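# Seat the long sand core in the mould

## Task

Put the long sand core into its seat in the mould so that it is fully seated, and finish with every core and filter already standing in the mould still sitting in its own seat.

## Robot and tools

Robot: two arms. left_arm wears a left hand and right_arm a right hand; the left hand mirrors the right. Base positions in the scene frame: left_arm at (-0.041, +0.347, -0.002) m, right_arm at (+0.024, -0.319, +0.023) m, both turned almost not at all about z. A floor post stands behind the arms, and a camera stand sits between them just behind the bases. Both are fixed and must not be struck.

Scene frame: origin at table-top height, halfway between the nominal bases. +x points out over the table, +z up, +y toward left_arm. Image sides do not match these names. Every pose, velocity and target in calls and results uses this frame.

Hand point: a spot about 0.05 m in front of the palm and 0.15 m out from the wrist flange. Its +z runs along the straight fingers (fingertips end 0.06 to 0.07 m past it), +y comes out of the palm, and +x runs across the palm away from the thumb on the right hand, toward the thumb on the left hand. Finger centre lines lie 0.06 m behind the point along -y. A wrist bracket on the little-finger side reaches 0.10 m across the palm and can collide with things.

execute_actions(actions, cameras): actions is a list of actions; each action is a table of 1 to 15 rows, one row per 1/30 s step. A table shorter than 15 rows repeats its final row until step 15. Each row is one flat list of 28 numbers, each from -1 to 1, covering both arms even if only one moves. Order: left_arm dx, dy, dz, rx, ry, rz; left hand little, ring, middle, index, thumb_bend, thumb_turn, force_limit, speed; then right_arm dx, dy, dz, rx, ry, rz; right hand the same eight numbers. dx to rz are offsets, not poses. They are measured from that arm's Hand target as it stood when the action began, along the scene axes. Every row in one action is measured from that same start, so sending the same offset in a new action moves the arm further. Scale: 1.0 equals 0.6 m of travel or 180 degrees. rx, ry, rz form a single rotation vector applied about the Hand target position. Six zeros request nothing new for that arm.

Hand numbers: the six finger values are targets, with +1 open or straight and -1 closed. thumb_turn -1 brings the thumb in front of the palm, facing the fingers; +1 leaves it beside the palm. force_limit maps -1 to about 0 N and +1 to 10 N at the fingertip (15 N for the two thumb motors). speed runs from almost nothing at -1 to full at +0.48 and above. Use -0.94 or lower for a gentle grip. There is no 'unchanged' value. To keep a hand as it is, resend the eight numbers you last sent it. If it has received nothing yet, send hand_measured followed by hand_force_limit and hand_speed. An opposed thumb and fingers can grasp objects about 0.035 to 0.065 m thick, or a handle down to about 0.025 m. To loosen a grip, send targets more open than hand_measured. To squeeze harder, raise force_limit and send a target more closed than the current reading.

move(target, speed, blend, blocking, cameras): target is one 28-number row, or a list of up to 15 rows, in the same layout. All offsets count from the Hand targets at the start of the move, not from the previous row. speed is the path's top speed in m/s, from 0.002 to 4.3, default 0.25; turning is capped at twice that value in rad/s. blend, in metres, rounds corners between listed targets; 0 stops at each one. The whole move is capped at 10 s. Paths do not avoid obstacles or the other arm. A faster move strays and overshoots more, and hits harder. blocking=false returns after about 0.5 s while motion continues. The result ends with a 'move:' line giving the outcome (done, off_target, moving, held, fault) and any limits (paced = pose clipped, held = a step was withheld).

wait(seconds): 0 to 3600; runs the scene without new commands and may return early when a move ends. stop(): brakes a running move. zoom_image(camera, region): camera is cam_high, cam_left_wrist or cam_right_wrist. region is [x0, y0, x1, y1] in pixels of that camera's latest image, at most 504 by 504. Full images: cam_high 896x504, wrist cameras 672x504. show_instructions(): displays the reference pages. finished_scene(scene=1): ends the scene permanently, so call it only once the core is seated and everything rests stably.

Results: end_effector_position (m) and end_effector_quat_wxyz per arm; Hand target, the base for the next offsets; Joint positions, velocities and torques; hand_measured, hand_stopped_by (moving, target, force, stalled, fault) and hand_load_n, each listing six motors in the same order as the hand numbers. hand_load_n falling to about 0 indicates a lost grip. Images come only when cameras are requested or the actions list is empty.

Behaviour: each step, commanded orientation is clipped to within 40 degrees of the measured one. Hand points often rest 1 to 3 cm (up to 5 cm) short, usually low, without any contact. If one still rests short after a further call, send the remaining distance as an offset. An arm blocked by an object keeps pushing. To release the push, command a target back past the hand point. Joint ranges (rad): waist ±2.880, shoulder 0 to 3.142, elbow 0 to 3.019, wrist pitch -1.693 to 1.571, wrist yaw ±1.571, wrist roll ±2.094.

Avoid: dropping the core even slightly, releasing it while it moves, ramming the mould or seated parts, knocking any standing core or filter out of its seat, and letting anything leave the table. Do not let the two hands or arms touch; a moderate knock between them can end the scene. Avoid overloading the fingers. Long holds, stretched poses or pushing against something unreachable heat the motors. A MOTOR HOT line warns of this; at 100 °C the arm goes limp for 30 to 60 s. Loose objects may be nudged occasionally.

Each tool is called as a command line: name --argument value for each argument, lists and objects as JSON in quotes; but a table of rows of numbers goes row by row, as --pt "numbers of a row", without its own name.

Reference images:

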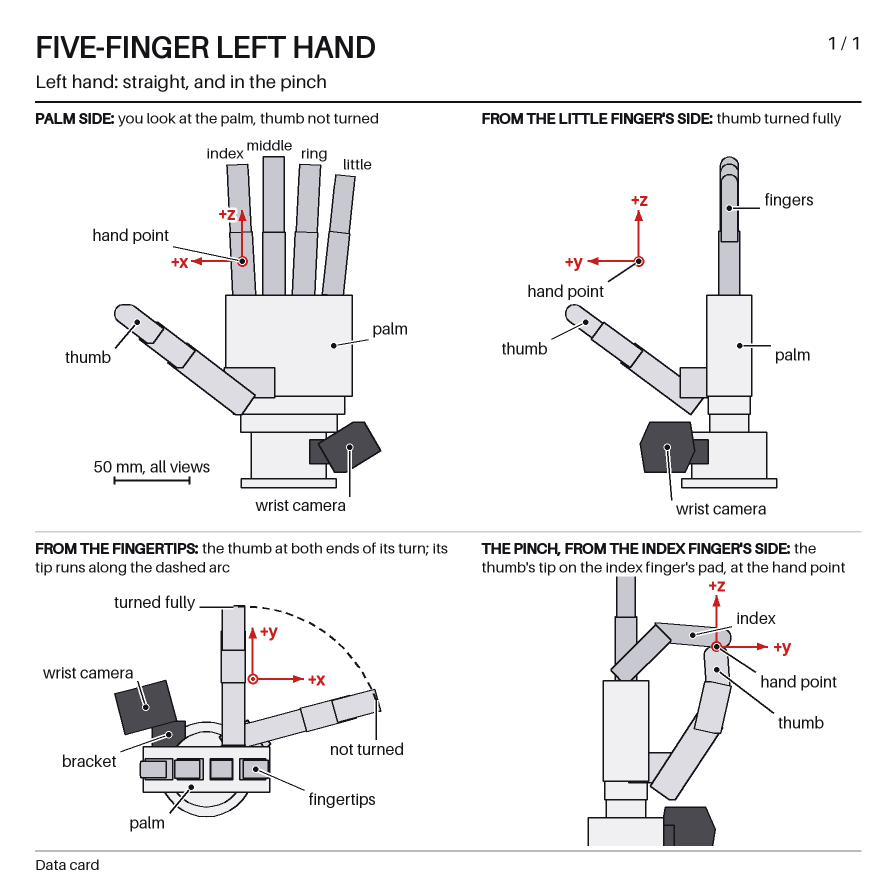

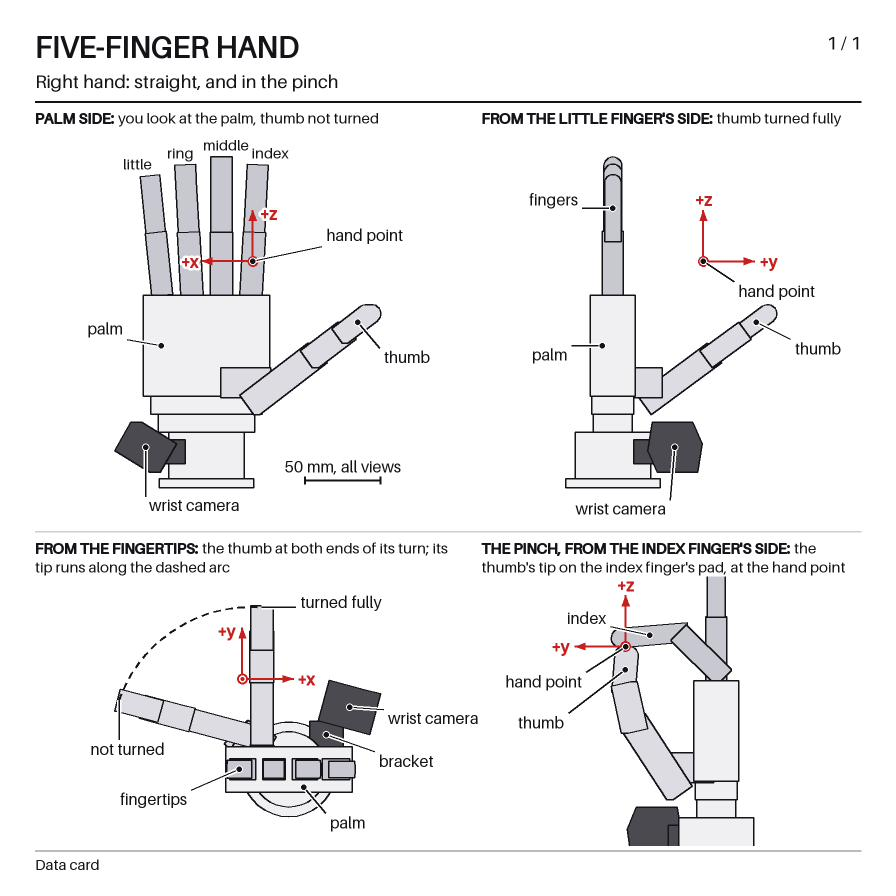

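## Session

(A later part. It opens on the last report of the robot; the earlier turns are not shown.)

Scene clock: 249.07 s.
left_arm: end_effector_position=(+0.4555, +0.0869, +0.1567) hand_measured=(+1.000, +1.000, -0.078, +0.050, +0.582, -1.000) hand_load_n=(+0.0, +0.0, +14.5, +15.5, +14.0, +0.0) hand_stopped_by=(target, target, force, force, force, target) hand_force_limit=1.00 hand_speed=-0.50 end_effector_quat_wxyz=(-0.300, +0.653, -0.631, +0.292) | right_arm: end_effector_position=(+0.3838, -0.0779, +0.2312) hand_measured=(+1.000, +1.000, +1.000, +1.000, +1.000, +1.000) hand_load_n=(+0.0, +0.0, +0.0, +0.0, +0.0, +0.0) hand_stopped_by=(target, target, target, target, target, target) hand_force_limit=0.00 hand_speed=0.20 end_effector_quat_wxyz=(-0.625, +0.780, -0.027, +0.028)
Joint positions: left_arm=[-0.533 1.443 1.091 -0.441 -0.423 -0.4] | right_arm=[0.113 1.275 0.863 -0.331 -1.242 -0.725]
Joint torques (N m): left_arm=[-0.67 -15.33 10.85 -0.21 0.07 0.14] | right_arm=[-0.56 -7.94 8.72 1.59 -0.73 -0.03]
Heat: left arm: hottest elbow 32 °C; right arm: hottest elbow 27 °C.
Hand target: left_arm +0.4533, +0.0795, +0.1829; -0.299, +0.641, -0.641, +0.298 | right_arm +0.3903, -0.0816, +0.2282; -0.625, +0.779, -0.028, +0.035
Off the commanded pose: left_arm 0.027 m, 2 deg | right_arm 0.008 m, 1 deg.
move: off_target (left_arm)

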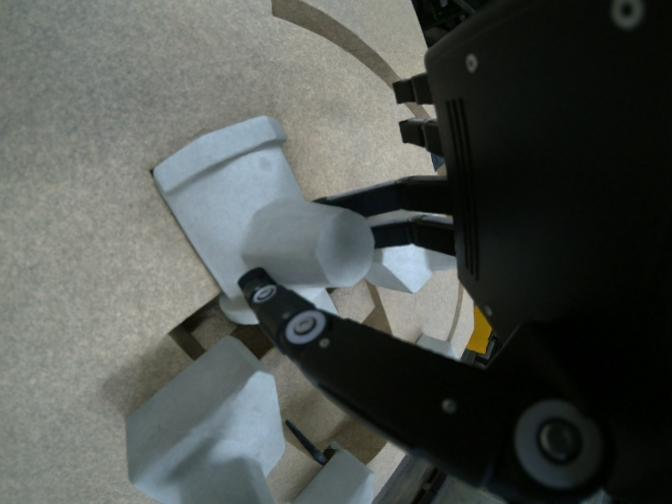

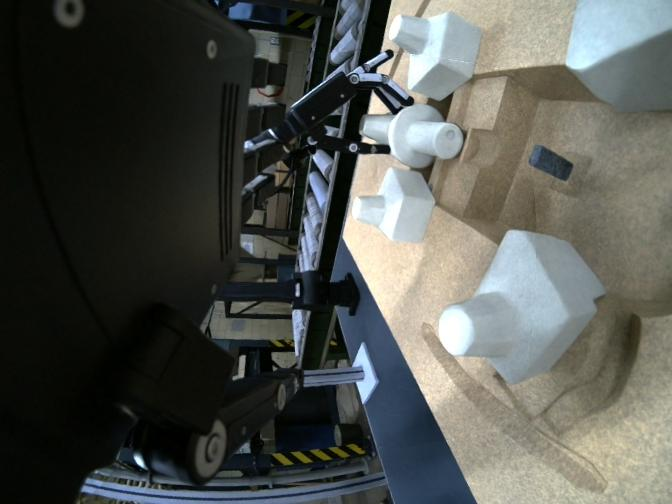

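move --target '[0.0,0.0,0.04,0,0,0,1,1,-0.6,-0.6,0.1,-1,1,-0.5,0,0,0,0,0,0,1,1,1,1,1,1,0,0.2]' --speed 0.03 --cameras '["cam_left_wrist","cam_right_wrist"]'

zoom_image --camera "cam_right_wrist" --region '[340, 80, 500, 200]'

Scene clock: 250.47 s.
left_arm: end_effector_position=(+0.4545, +0.0869, +0.1606) hand_measured=(+1.000, +1.000, -0.078, +0.050, +0.582, -1.000) hand_load_n=(+0.0, +0.0, +15.5, +17.0, +13.0, +1.0) hand_stopped_by=(target, target, force, force, force, target) hand_force_limit=1.00 hand_speed=-0.50 end_effector_quat_wxyz=(-0.295, +0.657, -0.635, +0.279) | right_arm: end_effector_position=(+0.3838, -0.0779, +0.2312) hand_measured=(+1.000, +1.000, +1.000, +1.000, +1.000, +1.000) hand_load_n=(+0.0, +0.0, +0.0, +0.0, +0.0, +0.0) hand_stopped_by=(target, target, target, target, target, target) hand_force_limit=0.00 hand_speed=0.20 end_effector_quat_wxyz=(-0.625, +0.780, -0.027, +0.028)
Joint positions: left_arm=[-0.533 1.45 1.123 -0.498 -0.422 -0.408] | right_arm=[0.113 1.275 0.863 -0.331 -1.242 -0.725]
Joint torques (N m): left_arm=[-0.73 -17.55 11.79 -0.44 -0.01 0.2] | right_arm=[-0.26 -8.18 8.83 1.7 -0.7 0]
Heat: left arm: hottest elbow 32 °C; right arm: hottest elbow 27 °C.
Hand target: left_arm +0.4534, +0.0795, +0.2071; -0.299, +0.641, -0.641, +0.298 | right_arm +0.3903, -0.0816, +0.2282; -0.625, +0.779, -0.028, +0.035
Off the commanded pose: left_arm 0.047 m, 3 deg | right_arm 0.008 m, 1 deg.
move: off_target (left_arm)

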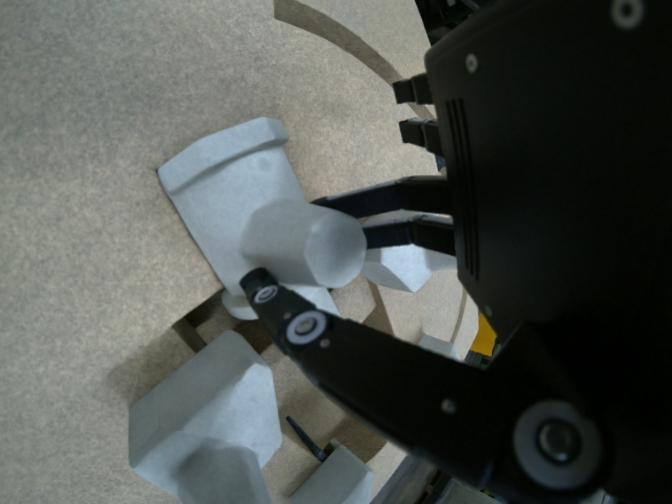

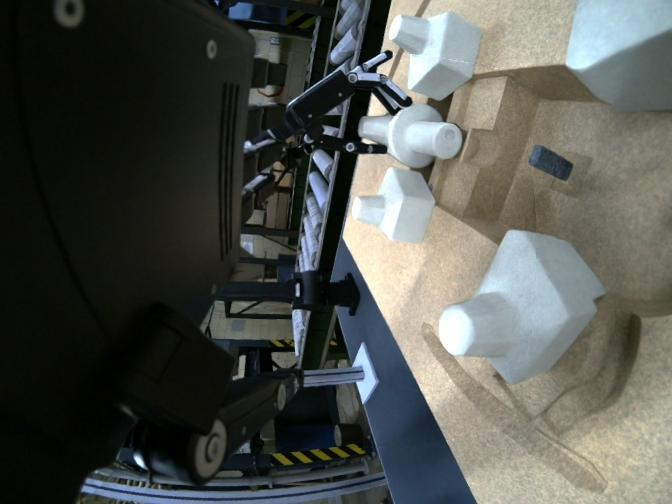

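Scaled by 3.150 from the camera's image (finer frame: 960x720).

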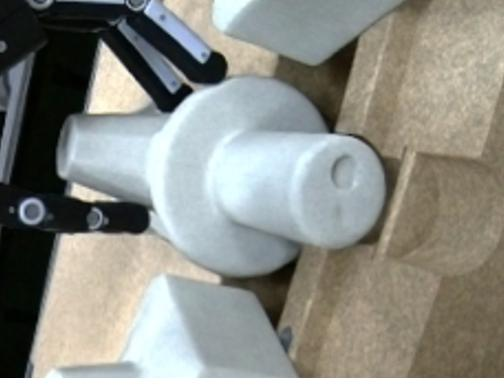

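move --target '[0.0,0.0,0.03,0,0,0,1,1,-0.6,-0.6,0.1,-1,1,-0.5,0,0,0,0,0,0,1,1,1,1,1,1,0,0.2]' --speed 0.03 --cameras '["cam_left_wrist","cam_right_wrist"]'

zoom_image --camera "cam_right_wrist" --region '[340, 80, 500, 200]'

Scene clock: 251.77 s.
left_arm: end_effector_position=(+0.4520, +0.0886, +0.1684) hand_measured=(+1.000, +1.000, -0.078, +0.048, +0.580, -1.000) hand_load_n=(+0.0, +0.0, +18.0, +0.5, +5.5, +2.0) hand_stopped_by=(target, target, force, force, force, target) hand_force_limit=1.00 hand_speed=-0.50 end_effector_quat_wxyz=(-0.292, +0.658, -0.642, +0.265) | right_arm: end_effector_position=(+0.3838, -0.0779, +0.2312) hand_measured=(+1.000, +1.000, +1.000, +1.000, +1.000, +1.000) hand_load_n=(+0.0, +0.0, +0.0, +0.0, +0.0, +0.0) hand_stopped_by=(target, target, target, target, target, target) hand_force_limit=0.00 hand_speed=0.20 end_effector_quat_wxyz=(-0.625, +0.780, -0.027, +0.028)
Joint positions: left_arm=[-0.533 1.45 1.157 -0.562 -0.422 -0.404] | right_arm=[0.113 1.275 0.863 -0.331 -1.242 -0.725]
Joint torques (N m): left_arm=[-0.85 -18.43 12.05 0.03 0.01 0.19] | right_arm=[0.62 -7.71 8.87 1.48 -0.64 -0.04]
Heat: left arm: hottest elbow 32 °C; right arm: hottest elbow 27 °C.
Hand target: left_arm +0.4534, +0.0795, +0.2251; -0.299, +0.641, -0.641, +0.298 | right_arm +0.3903, -0.0816, +0.2282; -0.625, +0.779, -0.028, +0.035
Off the commanded pose: left_arm 0.057 m, 4 deg | right_arm 0.008 m, 1 deg.
move: off_target (left_arm)

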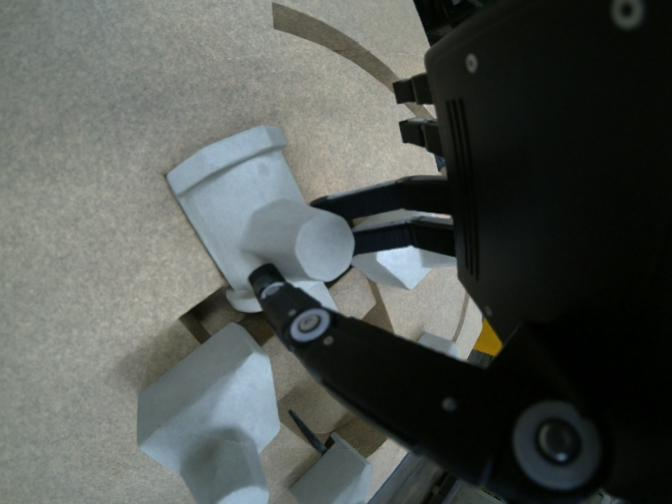

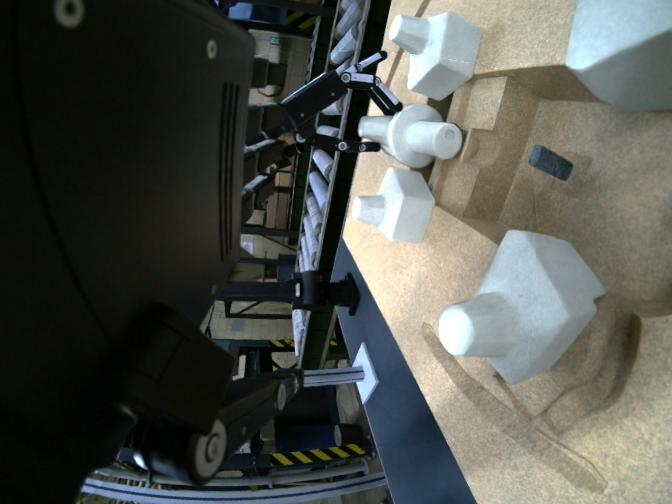

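Scaled by 3.150 from the camera's image (finer frame: 960x720).

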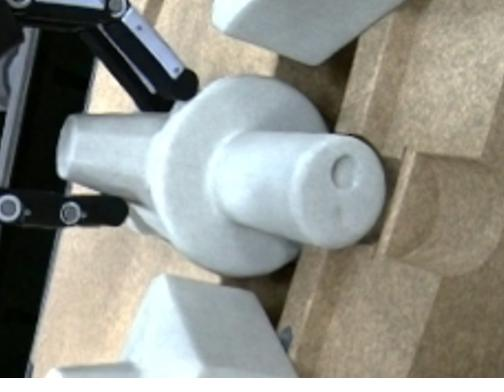

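move --pt "0.0 0.0 -0.11 0 0 0 1 1 -0.6 -0.6 0.1 -1 1 -0.5 0.0 0.0 0.08 0 0 0 1 1 1 1 1 1 0 0.2" --pt "0.0 0.0 -0.11 0 0 0 1 1 0.2 0.2 0.75 -1 0 0.1 0.078 0.053 0.08 0 0.25 0 1 1 1 1 1 1 0 0.2" --speed 0.12 --cameras '["all"]'

Scene clock: 257.97 s.
left_arm: end_effector_position=(+0.4561, +0.0850, +0.1681) hand_measured=(+1.000, +1.000, +0.200, +0.200, +0.750, -1.000) hand_load_n=(+0.0, +0.0, +0.0, +0.0, +0.0, +0.0) hand_stopped_by=(target, target, target, target, target, target) hand_force_limit=0.00 hand_speed=0.10 end_effector_quat_wxyz=(-0.302, +0.643, -0.636, +0.299) | right_arm: end_effector_position=(+0.4307, -0.0580, +0.2682) hand_measured=(+1.000, +1.000, +1.000, +1.000, +1.000, +1.000) hand_load_n=(+0.0, +0.0, +0.0, +0.0, +0.0, +0.0) hand_stopped_by=(target, target, target, target, target, target) hand_force_limit=0.00 hand_speed=0.20 end_effector_quat_wxyz=(-0.567, +0.731, -0.272, -0.263)
Joint positions: left_arm=[-0.534 1.429 1.101 -0.444 -0.416 -0.375] | right_arm=[0.113 1.611 1.264 -0.841 -1.334 -0.389]
Joint torques (N m): left_arm=[-0.56 -12.45 7.31 1.89 -0.2 -0.1] | right_arm=[2.02 -12.51 12.1 -0.13 -0.93 0.14]
Heat: left arm: hottest elbow 32 °C; right arm: hottest elbow 27 °C.
Hand target: left_arm +0.4534, +0.0797, +0.1590; -0.299, +0.641, -0.641, +0.298 | right_arm +0.4370, -0.0498, +0.2763; -0.567, +0.733, -0.265, -0.266
Off the commanded pose: left_arm 0.011 m, 1 deg | right_arm 0.013 m, 1 deg.
move: off_target (left_arm, right_arm); target 2's new numbers were sent with left_arm's hand 0.013 m and 1 deg from that target

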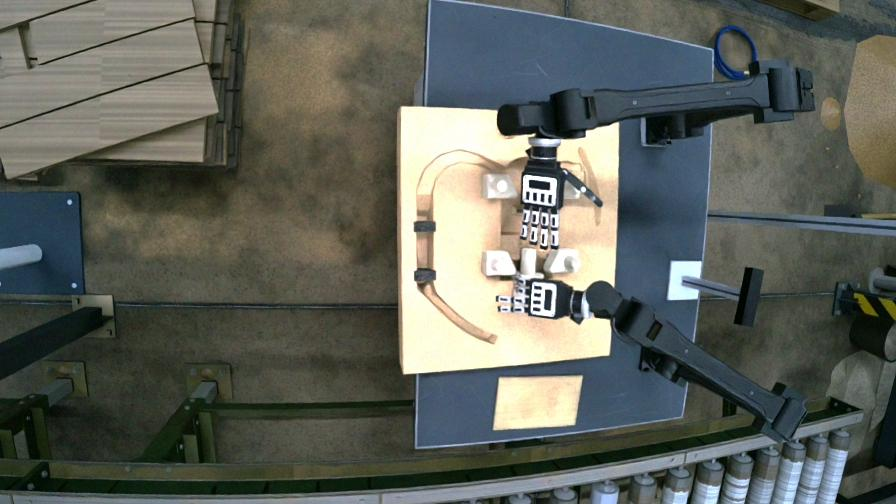

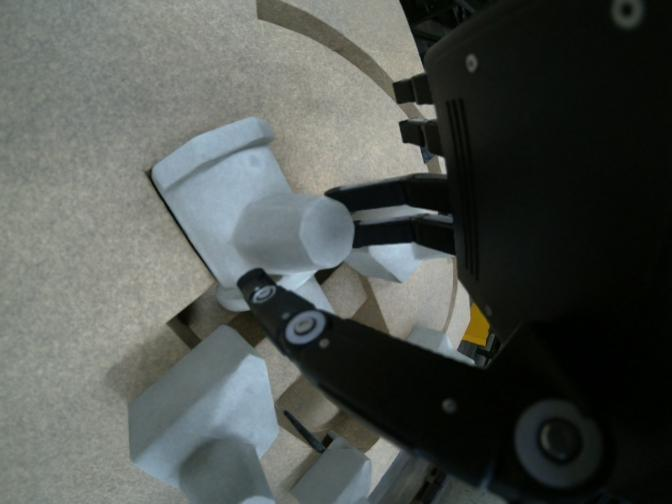

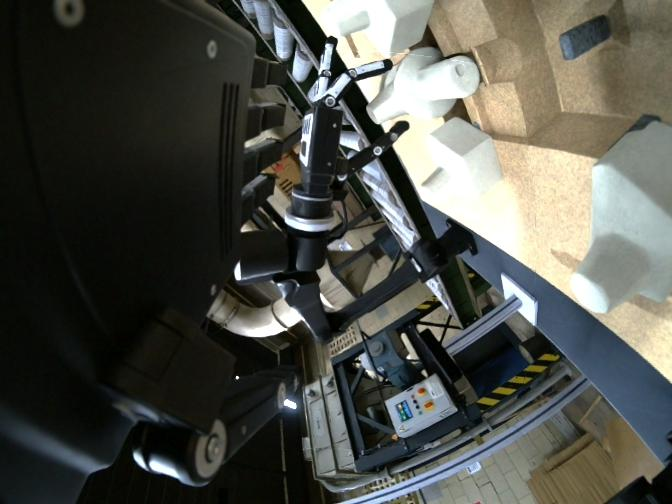

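zoom_image --camera "cam_right_wrist" --region '[340, 20, 540, 170]'

Scaled by 2.520 from the camera's image (finer frame: 960x720).

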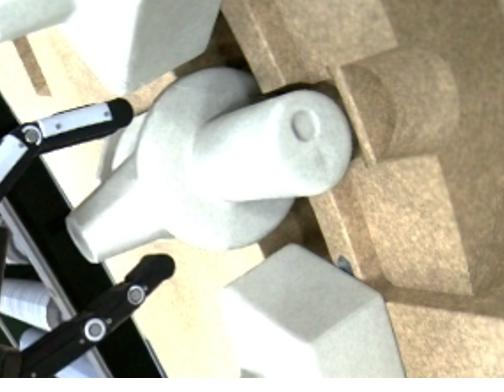

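move --pt "0.0 0.0 0.0 0 0 0 1 1 0.2 0.2 0.75 -1 0 0.1 0.0 0.0 0.0 0 0.24 0 1 1 1 1 1 1 0 0.2" --pt "0.0 0.0 0.0 0 0 0 1 1 0.2 0.2 0.75 -1 0 0.1 0.0 0.0 -0.025 0 0.24 0 1 1 1 1 1 1 0 0.2" --speed 0.12 --cameras '["cam_high","cam_right_wrist"]'

Scene clock: 263.27 s.
left_arm: end_effector_position=(+0.4562, +0.0849, +0.1682) hand_measured=(+1.000, +1.000, +0.200, +0.200, +0.750, -1.000) hand_load_n=(+0.0, +0.0, +0.0, +0.0, +0.0, +0.0) hand_stopped_by=(target, target, target, target, target, target) hand_force_limit=0.00 hand_speed=0.10 end_effector_quat_wxyz=(-0.302, +0.643, -0.636, +0.299) | right_arm: end_effector_position=(+0.4322, -0.0542, +0.2598) hand_measured=(+1.000, +1.000, +1.000, +1.000, +1.000, +1.000) hand_load_n=(+0.0, +0.0, +0.0, +0.0, +0.0, +0.0) hand_stopped_by=(target, target, target, target, target, target) hand_force_limit=0.00 hand_speed=0.20 end_effector_quat_wxyz=(-0.430, +0.580, -0.460, -0.516)
Joint positions: left_arm=[-0.534 1.429 1.101 -0.443 -0.416 -0.375] | right_arm=[0.113 1.883 1.406 -1.474 -1.466 -0.404]
Joint torques (N m): left_arm=[-0.5 -12.22 7.31 1.96 -0.2 -0.09] | right_arm=[0.73 -15.85 9.85 -0.77 -0.94 -0.11]
Heat: left arm: hottest elbow 32 °C; right arm: hottest elbow 28 °C.
Hand target: left_arm +0.4535, +0.0797, +0.1591; -0.299, +0.641, -0.641, +0.298 | right_arm +0.4371, -0.0498, +0.2613; -0.430, +0.584, -0.455, -0.517
Off the commanded pose: left_arm 0.011 m, 1 deg | right_arm 0.007 m, 1 deg.
move: done

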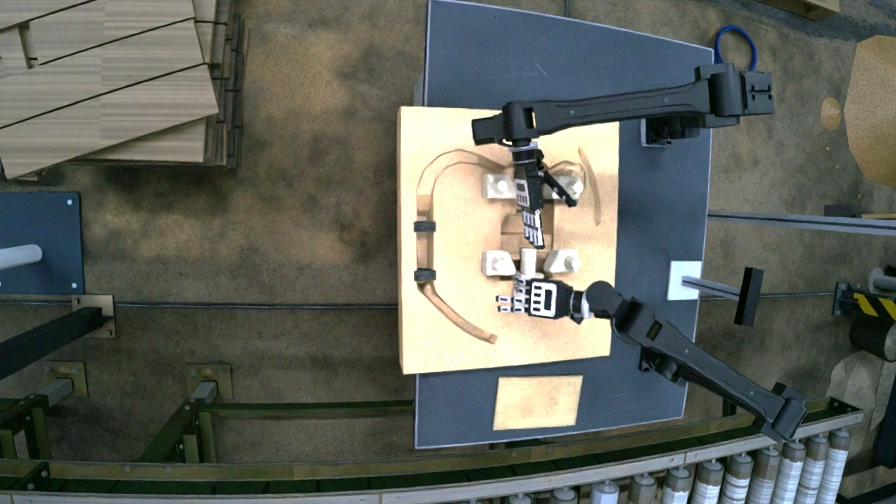

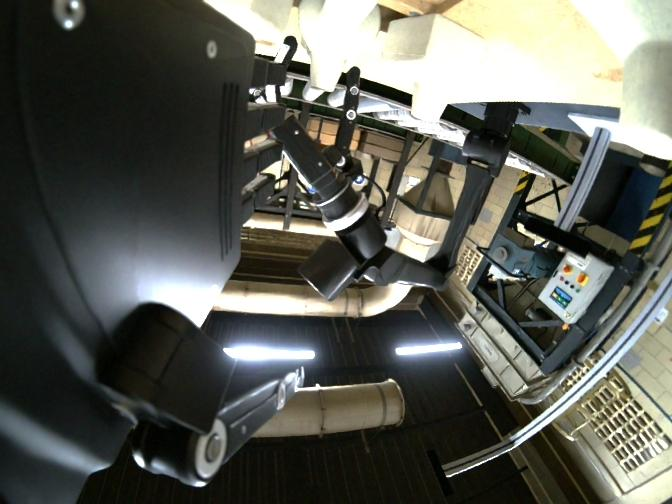

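move --pt "0.0 0.0 0.0 0 0 0 1 1 0.2 0.2 0.75 -1 0 0.1 -0.05 0.0 0.0 0 -0.24 0 1 1 1 1 1 1 0 0.2" --pt "0.0 0.0 0.0 0 0 0 1 1 0.2 0.2 0.75 -1 0 0.1 -0.07 0.0 -0.07 0 -0.24 0 1 1 1 1 1 1 0 0.2" --speed 0.15 --cameras '["cam_high","cam_right_wrist"]'

Scene clock: 267.87 s.
left_arm: end_effector_position=(+0.4562, +0.0849, +0.1682) hand_measured=(+1.000, +1.000, +0.200, +0.200, +0.750, -1.000) hand_load_n=(+0.0, +0.0, +0.0, +0.0, +0.0, +0.0) hand_stopped_by=(target, target, target, target, target, target) hand_force_limit=0.00 hand_speed=0.10 end_effector_quat_wxyz=(-0.302, +0.643, -0.636, +0.299) | right_arm: end_effector_position=(+0.3967, -0.0555, +0.2214) hand_measured=(+1.000, +1.000, +1.000, +1.000, +1.000, +1.000) hand_load_n=(+0.0, +0.0, +0.0, +0.0, +0.0, +0.0) hand_stopped_by=(target, target, target, target, target, target) hand_force_limit=0.00 hand_speed=0.20 end_effector_quat_wxyz=(-0.568, +0.732, -0.269, -0.263)
Joint positions: left_arm=[-0.534 1.429 1.101 -0.443 -0.416 -0.375] | right_arm=[0.131 1.576 1.081 -0.636 -1.331 -0.334]
Joint torques (N m): left_arm=[-0.56 -12.4 7.31 1.98 -0.21 -0.09] | right_arm=[2.43 -11.87 8.06 1.05 -0.82 0.2]
Heat: left arm: hottest elbow 32 °C; right arm: hottest elbow 27 °C.
Hand target: left_arm +0.4535, +0.0797, +0.1591; -0.299, +0.641, -0.641, +0.298 | right_arm +0.3950, -0.0497, +0.2192; -0.567, +0.733, -0.265, -0.266
Off the commanded pose: left_arm 0.011 m, 1 deg | right_arm 0.006 m, 1 deg.
move: done

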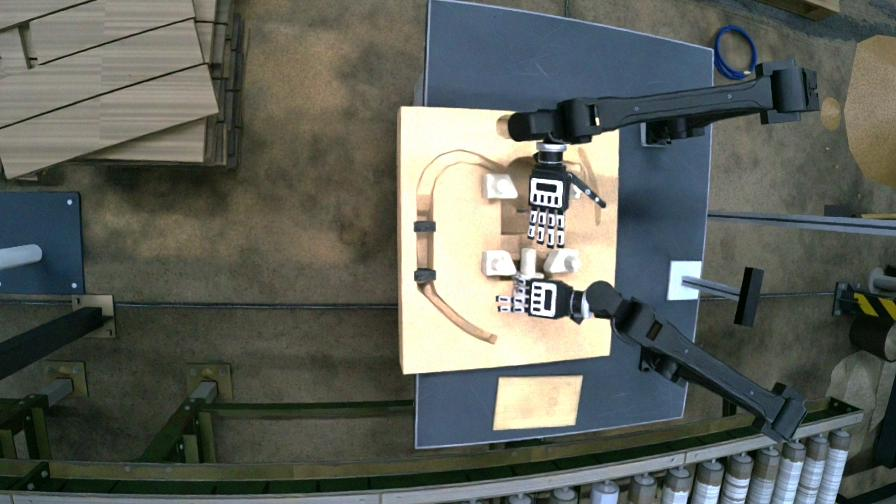

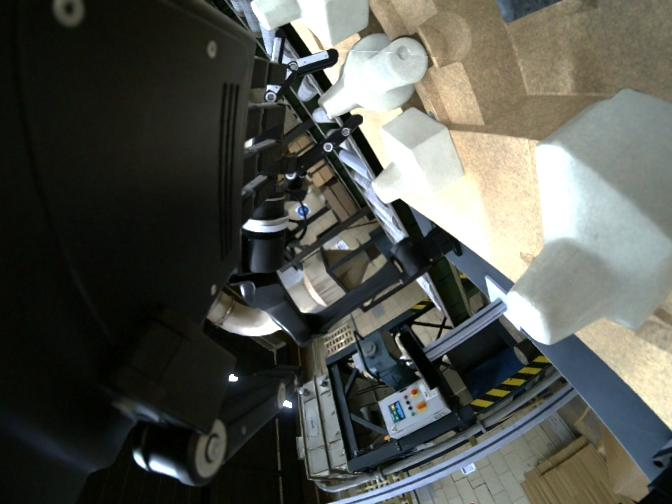

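zoom_image --camera "cam_right_wrist" --region '[310, 0, 510, 150]'

Scaled by 2.520 from the camera's image (finer frame: 960x720).

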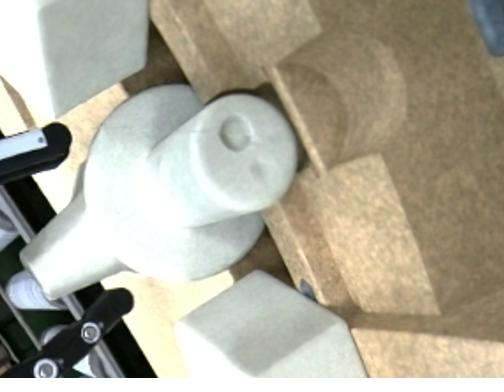

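zoom_image --camera "cam_right_wrist" --region '[370, 10, 470, 85]'

Scaled by 5.040 from the camera's image (finer frame: 960x720).

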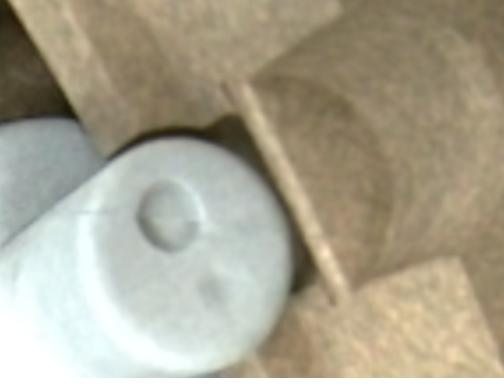

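move --pt "0.0 0.0 -0.03 0 0 0 1 1 0.2 0.2 0.75 -1 0 0.1 0 0 0 0 0 0 1 1 1 1 1 1 0 0.2" --pt "0.0 0.0 -0.03 0 0 0 1 1 -0.541 -0.641 0.171 -1 0.7 -0.9 0 0 0 0 0 0 1 1 1 1 1 1 0 0.2" --pt "0.0 0.0 -0.03 0 0 0 1 1 -0.6 -0.6 0.1 -1 0.9 -0.5 0 0 0 0 0 0 1 1 1 1 1 1 0 0.2" --speed 0.05 --cameras '["cam_left_wrist","cam_right_wrist"]'

zoom_image --camera "cam_right_wrist" --region '[310, 0, 480, 120]'

Scene clock: 276.70 s.
left_arm: end_effector_position=(+0.4593, +0.0833, +0.1541) hand_measured=(+1.000, +1.000, -0.088, +0.056, +0.604, -1.000) hand_load_n=(+0.0, +0.0, +12.5, +11.5, +15.5, +0.0) hand_stopped_by=(target, target, force, force, force, target) hand_force_limit=0.90 hand_speed=-0.50 end_effector_quat_wxyz=(-0.304, +0.643, -0.632, +0.306) | right_arm: end_effector_position=(+0.3967, -0.0555, +0.2215) hand_measured=(+1.000, +1.000, +1.000, +1.000, +1.000, +1.000) hand_load_n=(+0.0, +0.0, +0.0, +0.0, +0.0, -0.5) hand_stopped_by=(target, target, target, target, target, target) hand_force_limit=0.00 hand_speed=0.20 end_effector_quat_wxyz=(-0.568, +0.732, -0.269, -0.263)
Joint positions: left_arm=[-0.534 1.445 1.07 -0.381 -0.417 -0.377] | right_arm=[0.131 1.576 1.081 -0.636 -1.331 -0.333]
Joint torques (N m): left_arm=[-0.73 -12.28 7.15 1.48 -0.13 -0.08] | right_arm=[1.61 -12.1 8.21 1.06 -0.76 0.11]
Heat: left arm: hottest elbow 31 °C; right arm: hottest elbow 27 °C.
Hand target: left_arm +0.4534, +0.0797, +0.1411; -0.299, +0.641, -0.641, +0.298 | right_arm +0.3950, -0.0497, +0.2192; -0.567, +0.733, -0.265, -0.266
Off the commanded pose: left_arm 0.015 m, 1 deg | right_arm 0.007 m, 1 deg.
move: off_target (left_arm); target 2's new numbers were sent with left_arm's hand 0.013 m and 1 deg from that target; target 3's new numbers were sent with left_arm's hand 0.015 m and 1 deg from that target

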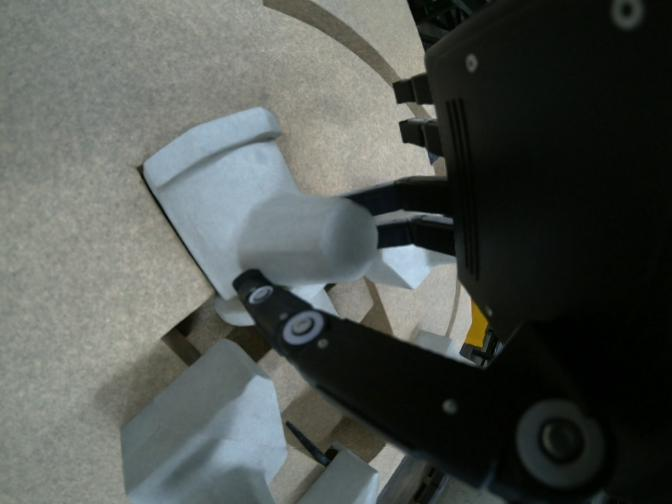

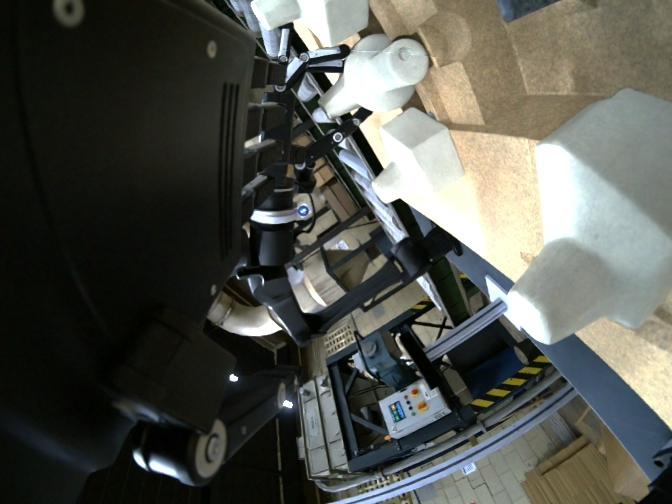

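Scaled by 2.965 from the camera's image (finer frame: 960x720).

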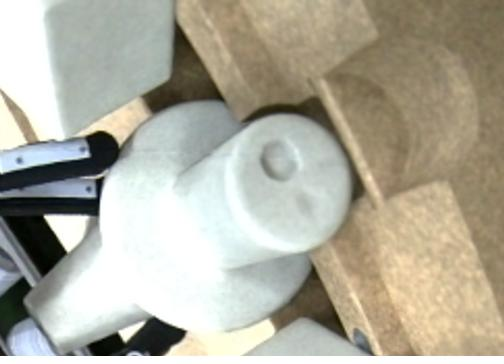

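move --pt "0.0 0.0 0.08 0 0 0 1 1 -0.6 -0.6 0.1 -1 0.9 -0.5 0 0 0 0 0 0 1 1 1 1 1 1 0 0.2" --pt "-0.07 0.0 0.08 0 0 0 1 1 -0.6 -0.6 0.1 -1 0.9 -0.5 0 0 0 0 0 0 1 1 1 1 1 1 0 0.2" --speed 0.05 --cameras '["cam_left_wrist","cam_right_wrist"]'

zoom_image --camera "cam_right_wrist" --region '[310, 0, 480, 120]'

Scene clock: 279.63 s.
left_arm: end_effector_position=(+0.4452, +0.0908, +0.1867) hand_measured=(+1.000, +1.000, -0.088, +0.054, +0.598, -1.000) hand_load_n=(+0.0, -0.5, +17.5, +0.0, +0.0, +0.5) hand_stopped_by=(target, target, force, force, force, target) hand_force_limit=0.90 hand_speed=-0.50 end_effector_quat_wxyz=(-0.310, +0.662, -0.609, +0.307) | right_arm: end_effector_position=(+0.3967, -0.0555, +0.2215) hand_measured=(+1.000, +1.000, +1.000, +1.000, +1.000, +1.000) hand_load_n=(+0.0, +0.0, +0.0, +0.0, +0.0, +0.0) hand_stopped_by=(target, target, target, target, target, target) hand_force_limit=0.00 hand_speed=0.20 end_effector_quat_wxyz=(-0.568, +0.732, -0.269, -0.263)
Joint positions: left_arm=[-0.547 1.373 1.084 -0.473 -0.461 -0.439] | right_arm=[0.131 1.576 1.081 -0.636 -1.331 -0.333]
Joint torques (N m): left_arm=[-3.37 -16.21 6.63 -0.4 0.16 0.14] | right_arm=[1.44 -12.22 8.02 1.07 -0.74 0.09]
Heat: left arm: hottest elbow 31 °C; right arm: hottest elbow 27 °C.
Hand target: left_arm +0.4114, +0.0797, +0.1891; -0.299, +0.641, -0.641, +0.298 | right_arm +0.3950, -0.0497, +0.2192; -0.567, +0.733, -0.265, -0.266
Off the commanded pose: left_arm 0.036 m, 5 deg | right_arm 0.007 m, 1 deg.
move: off_target (left_arm)

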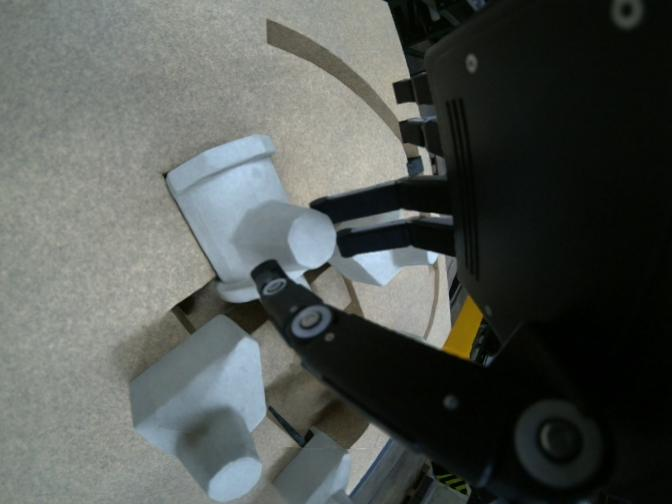

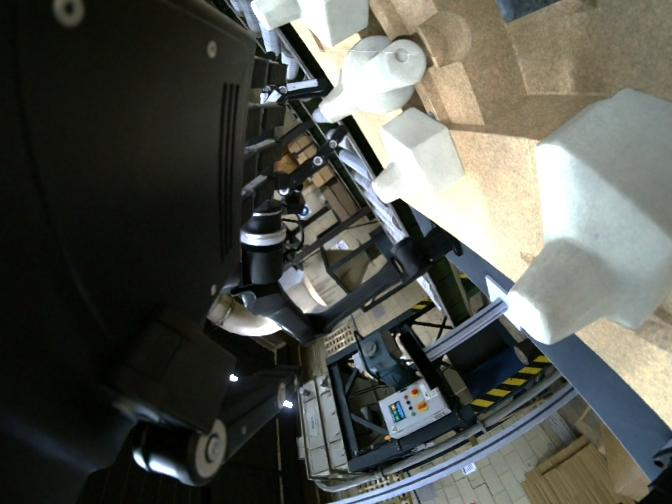

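Scaled by 2.965 from the camera's image (finer frame: 960x720).

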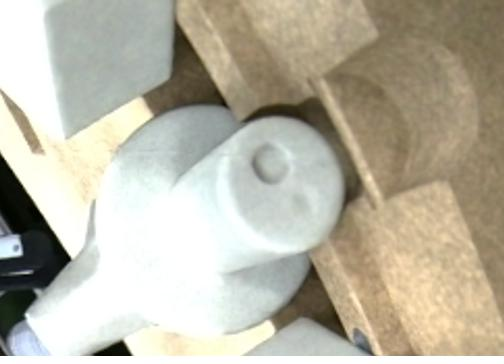

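move --pt "0.05 0.0 0.0 0 0 0 1 1 0.2 0.2 0.75 -1 0 0.1 0 0 0 0 0 0 1 1 1 1 1 1 0 0.2" --pt "0.07 0.0 0.0 0 0 0 1 1 0.2 0.2 0.75 -1 0 0.1 0 0 0 0 0 0 1 1 1 1 1 1 0 0.2" --speed 0.08 --cameras '["cam_left_wrist","cam_right_wrist"]'

zoom_image --camera "cam_right_wrist" --region '[310, 0, 480, 120]'

zoom_image --camera "cam_left_wrist" --region '[120, 100, 360, 340]'

Scene clock: 281.40 s.
left_arm: end_effector_position=(+0.4395, +0.0838, +0.1751) hand_measured=(+1.000, +1.000, +0.200, +0.200, +0.750, -1.000) hand_load_n=(+0.0, +0.0, +1.0, +0.0, +0.0, +0.0) hand_stopped_by=(target, target, target, target, target, target) hand_force_limit=0.00 hand_speed=0.10 end_effector_quat_wxyz=(-0.296, +0.643, -0.644, +0.289) | right_arm: end_effector_position=(+0.3967, -0.0555, +0.2215) hand_measured=(+1.000, +1.000, +1.000, +1.000, +1.000, +1.000) hand_load_n=(+0.0, +0.0, +0.0, +0.0, +0.0, -0.5) hand_stopped_by=(target, target, target, target, target, target) hand_force_limit=0.00 hand_speed=0.20 end_effector_quat_wxyz=(-0.568, +0.732, -0.269, -0.263)
Joint positions: left_arm=[-0.552 1.4 1.102 -0.506 -0.419 -0.387] | right_arm=[0.131 1.576 1.081 -0.636 -1.331 -0.333]
Joint torques (N m): left_arm=[0.67 -11.69 11.11 1.29 -0.11 0.01] | right_arm=[1.67 -12.22 8.03 1.06 -0.72 0.17]
Heat: left arm: hottest elbow 32 °C; right arm: hottest elbow 27 °C.
Hand target: left_arm +0.4533, +0.0796, +0.1891; -0.299, +0.641, -0.641, +0.298 | right_arm +0.3950, -0.0497, +0.2192; -0.567, +0.733, -0.265, -0.266
Off the commanded pose: left_arm 0.020 m, 1 deg | right_arm 0.007 m, 1 deg.
move: off_target (left_arm)

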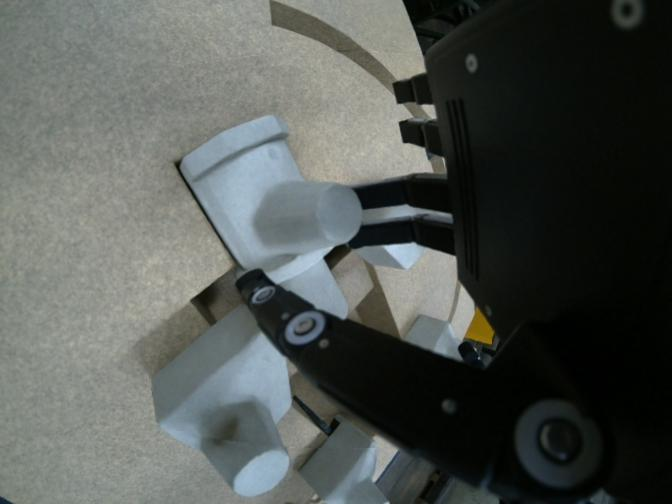

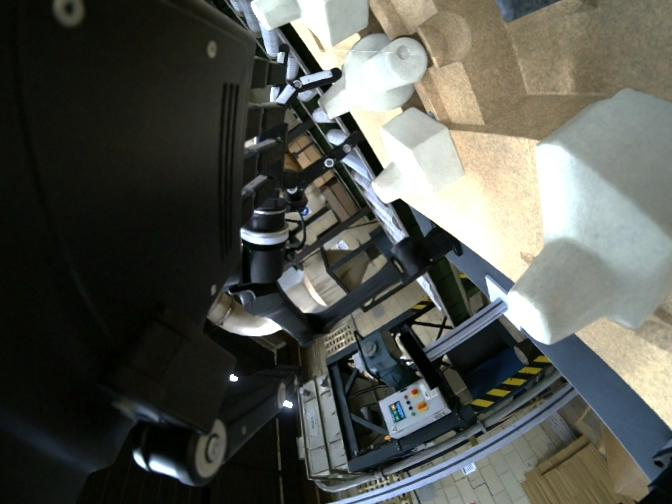

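Scaled by 2.965 from the camera's image (finer frame: 960x720).

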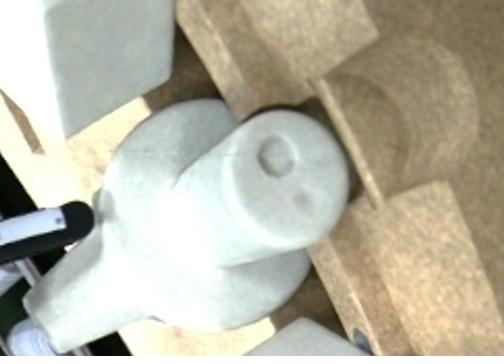

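Scaled by 2.100 from the camera's image (finer frame: 960x720).

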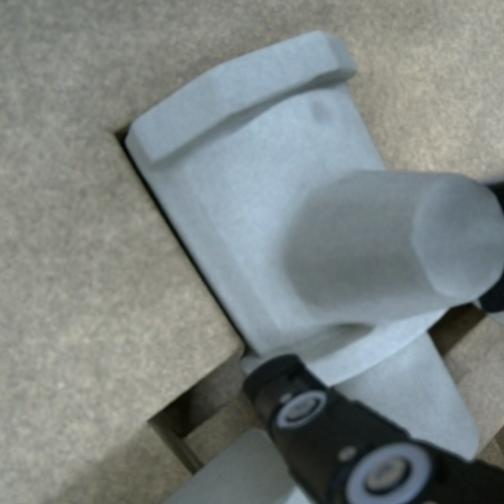

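zoom_image --camera "cam_left_wrist" --region '[180, 220, 290, 310]'

zoom_image --camera "cam_left_wrist" --region '[160, 110, 300, 230]'

Scaled by 4.582 from the camera's image (finer frame: 960x720).

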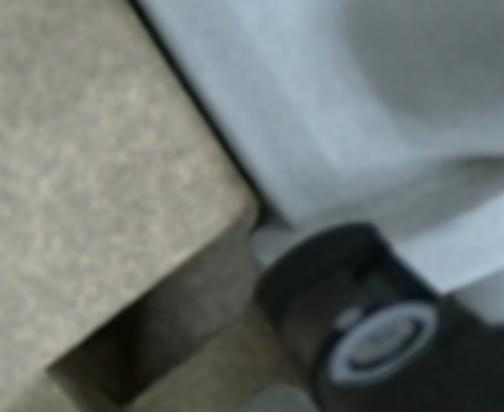

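Scaled by 3.600 from the camera's image (finer frame: 960x720).

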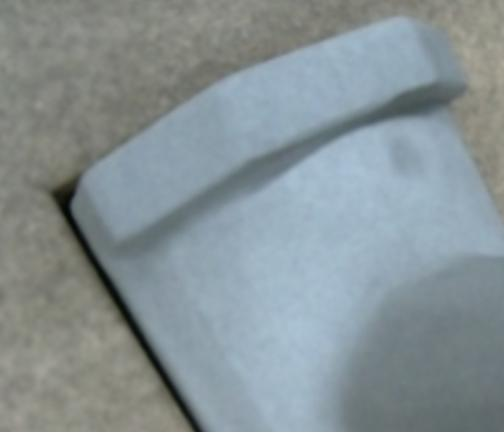

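move --pt "0 0.0 0.18 0 0 0 1 1 0.2 0.2 0.75 -1 0 0.1 0 0 0.06 0 0 0 1 1 1 1 1 1 0 0.2" --pt "-0.08 0.3 0.22 0 0 0 1 1 0.2 0.2 0.75 -1 0 0.1 -0.02 0.0 0.06 0 -0.25 0 1 1 1 1 1 1 0 0.2" --pt "-0.08 0.3 0.22 0 0 0 1 1 0.2 0.2 0.75 -1 0 0.1 -0.02 0.19 0.04 0 -0.25 0 1 1 1 1 1 1 0 0.2" --speed 0.2 --cameras '["all"]'

Scene clock: 288.50 s.
left_arm: end_effector_position=(+0.4100, +0.2555, +0.3277) hand_measured=(+1.000, +1.000, +0.200, +0.200, +0.750, -1.000) hand_load_n=(+0.0, +0.0, +0.0, +0.0, +0.0, +0.0) hand_stopped_by=(target, target, target, target, target, target) hand_force_limit=0.00 hand_speed=0.10 end_effector_quat_wxyz=(-0.302, +0.640, -0.637, +0.306) | right_arm: end_effector_position=(+0.3720, +0.0550, +0.2255) hand_measured=(+1.000, +1.000, +1.000, +1.000, +1.000, +1.000) hand_load_n=(+0.0, +0.0, +0.0, +0.0, +0.0, -0.5) hand_stopped_by=(target, target, target, target, target, target) hand_force_limit=0.00 hand_speed=0.20 end_effector_quat_wxyz=(-0.615, +0.787, -0.039, +0.022)
Joint positions: left_arm=[-0.166 1.09 1.215 -0.814 -0.13 -0.116] | right_arm=[0.445 1.36 0.878 0.054 -0.944 -0.339]
Joint torques (N m): left_arm=[0.62 -8.76 7.73 1.24 -0.01 0] | right_arm=[1.61 -9.93 12.33 1.94 -0.25 0.11]
Heat: left arm: hottest elbow 32 °C; right arm: hottest elbow 27 °C.
Hand target: left_arm +0.4053, +0.2596, +0.3211; -0.299, +0.641, -0.641, +0.299 | right_arm +0.3830, +0.0644, +0.2433; -0.625, +0.779, -0.027, +0.035
Off the commanded pose: left_arm 0.009 m, 1 deg | right_arm 0.023 m, 3 deg.
move: off_target (right_arm)

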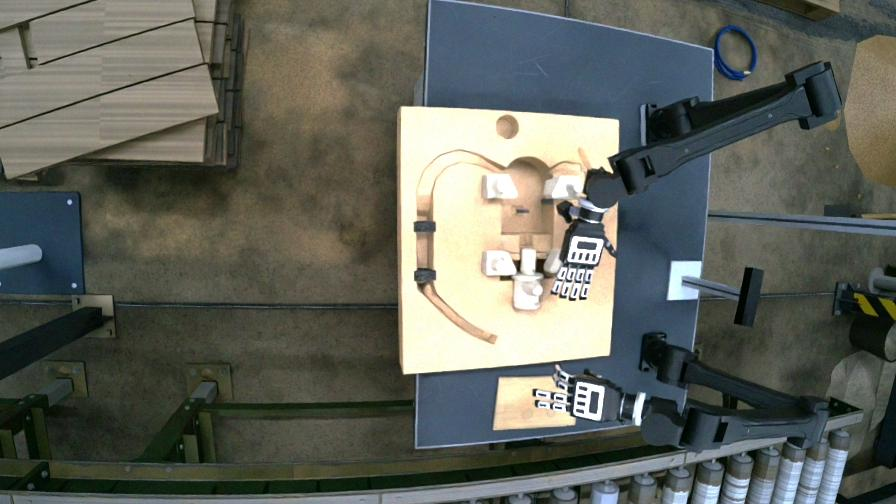

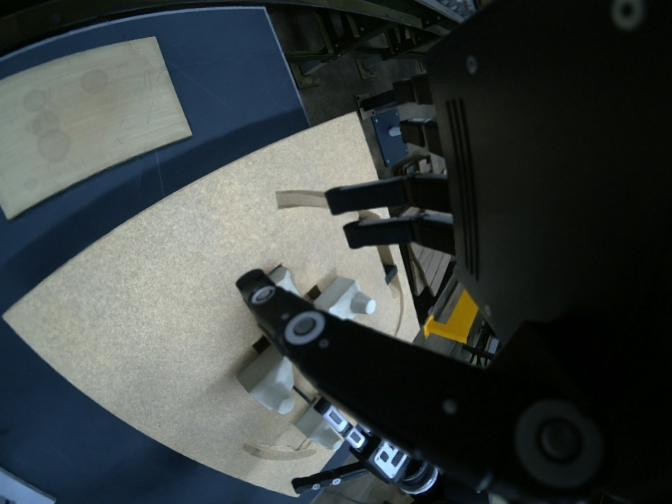

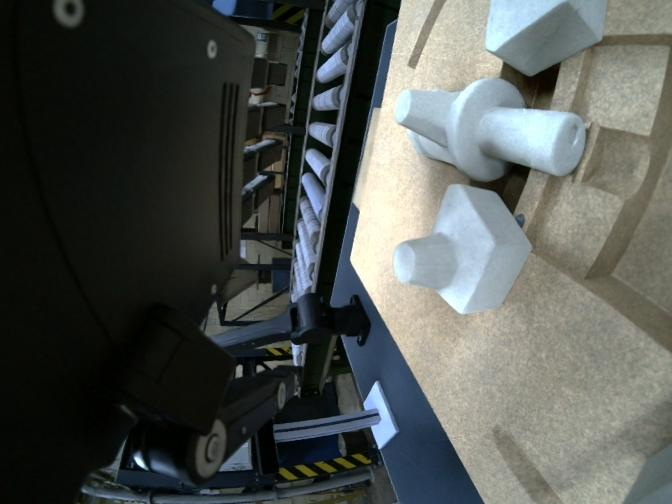

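zoom_image --camera "cam_right_wrist" --region '[400, 40, 640, 240]'

zoom_image --camera "cam_right_wrist" --region '[450, 60, 610, 190]'

zoom_image --camera "cam_high" --region '[480, 230, 580, 330]'

Scaled by 2.100 from the camera's image (finer frame: 960x720).

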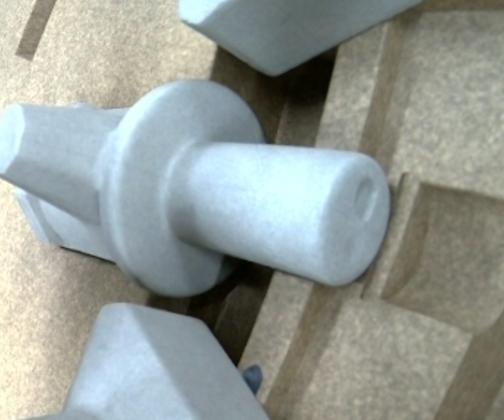

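Scaled by 3.150 from the camera's image (finer frame: 960x720).

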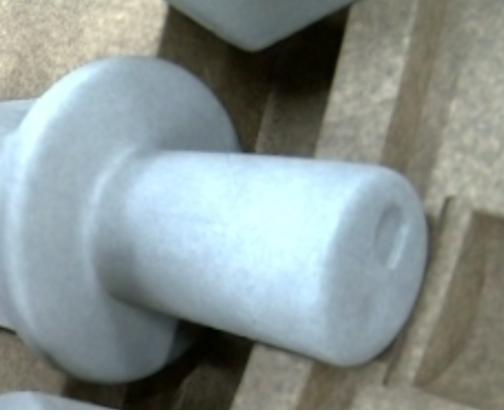

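Scaled by 5.040.

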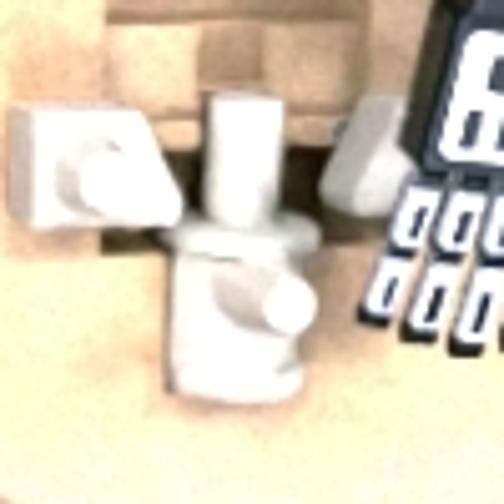

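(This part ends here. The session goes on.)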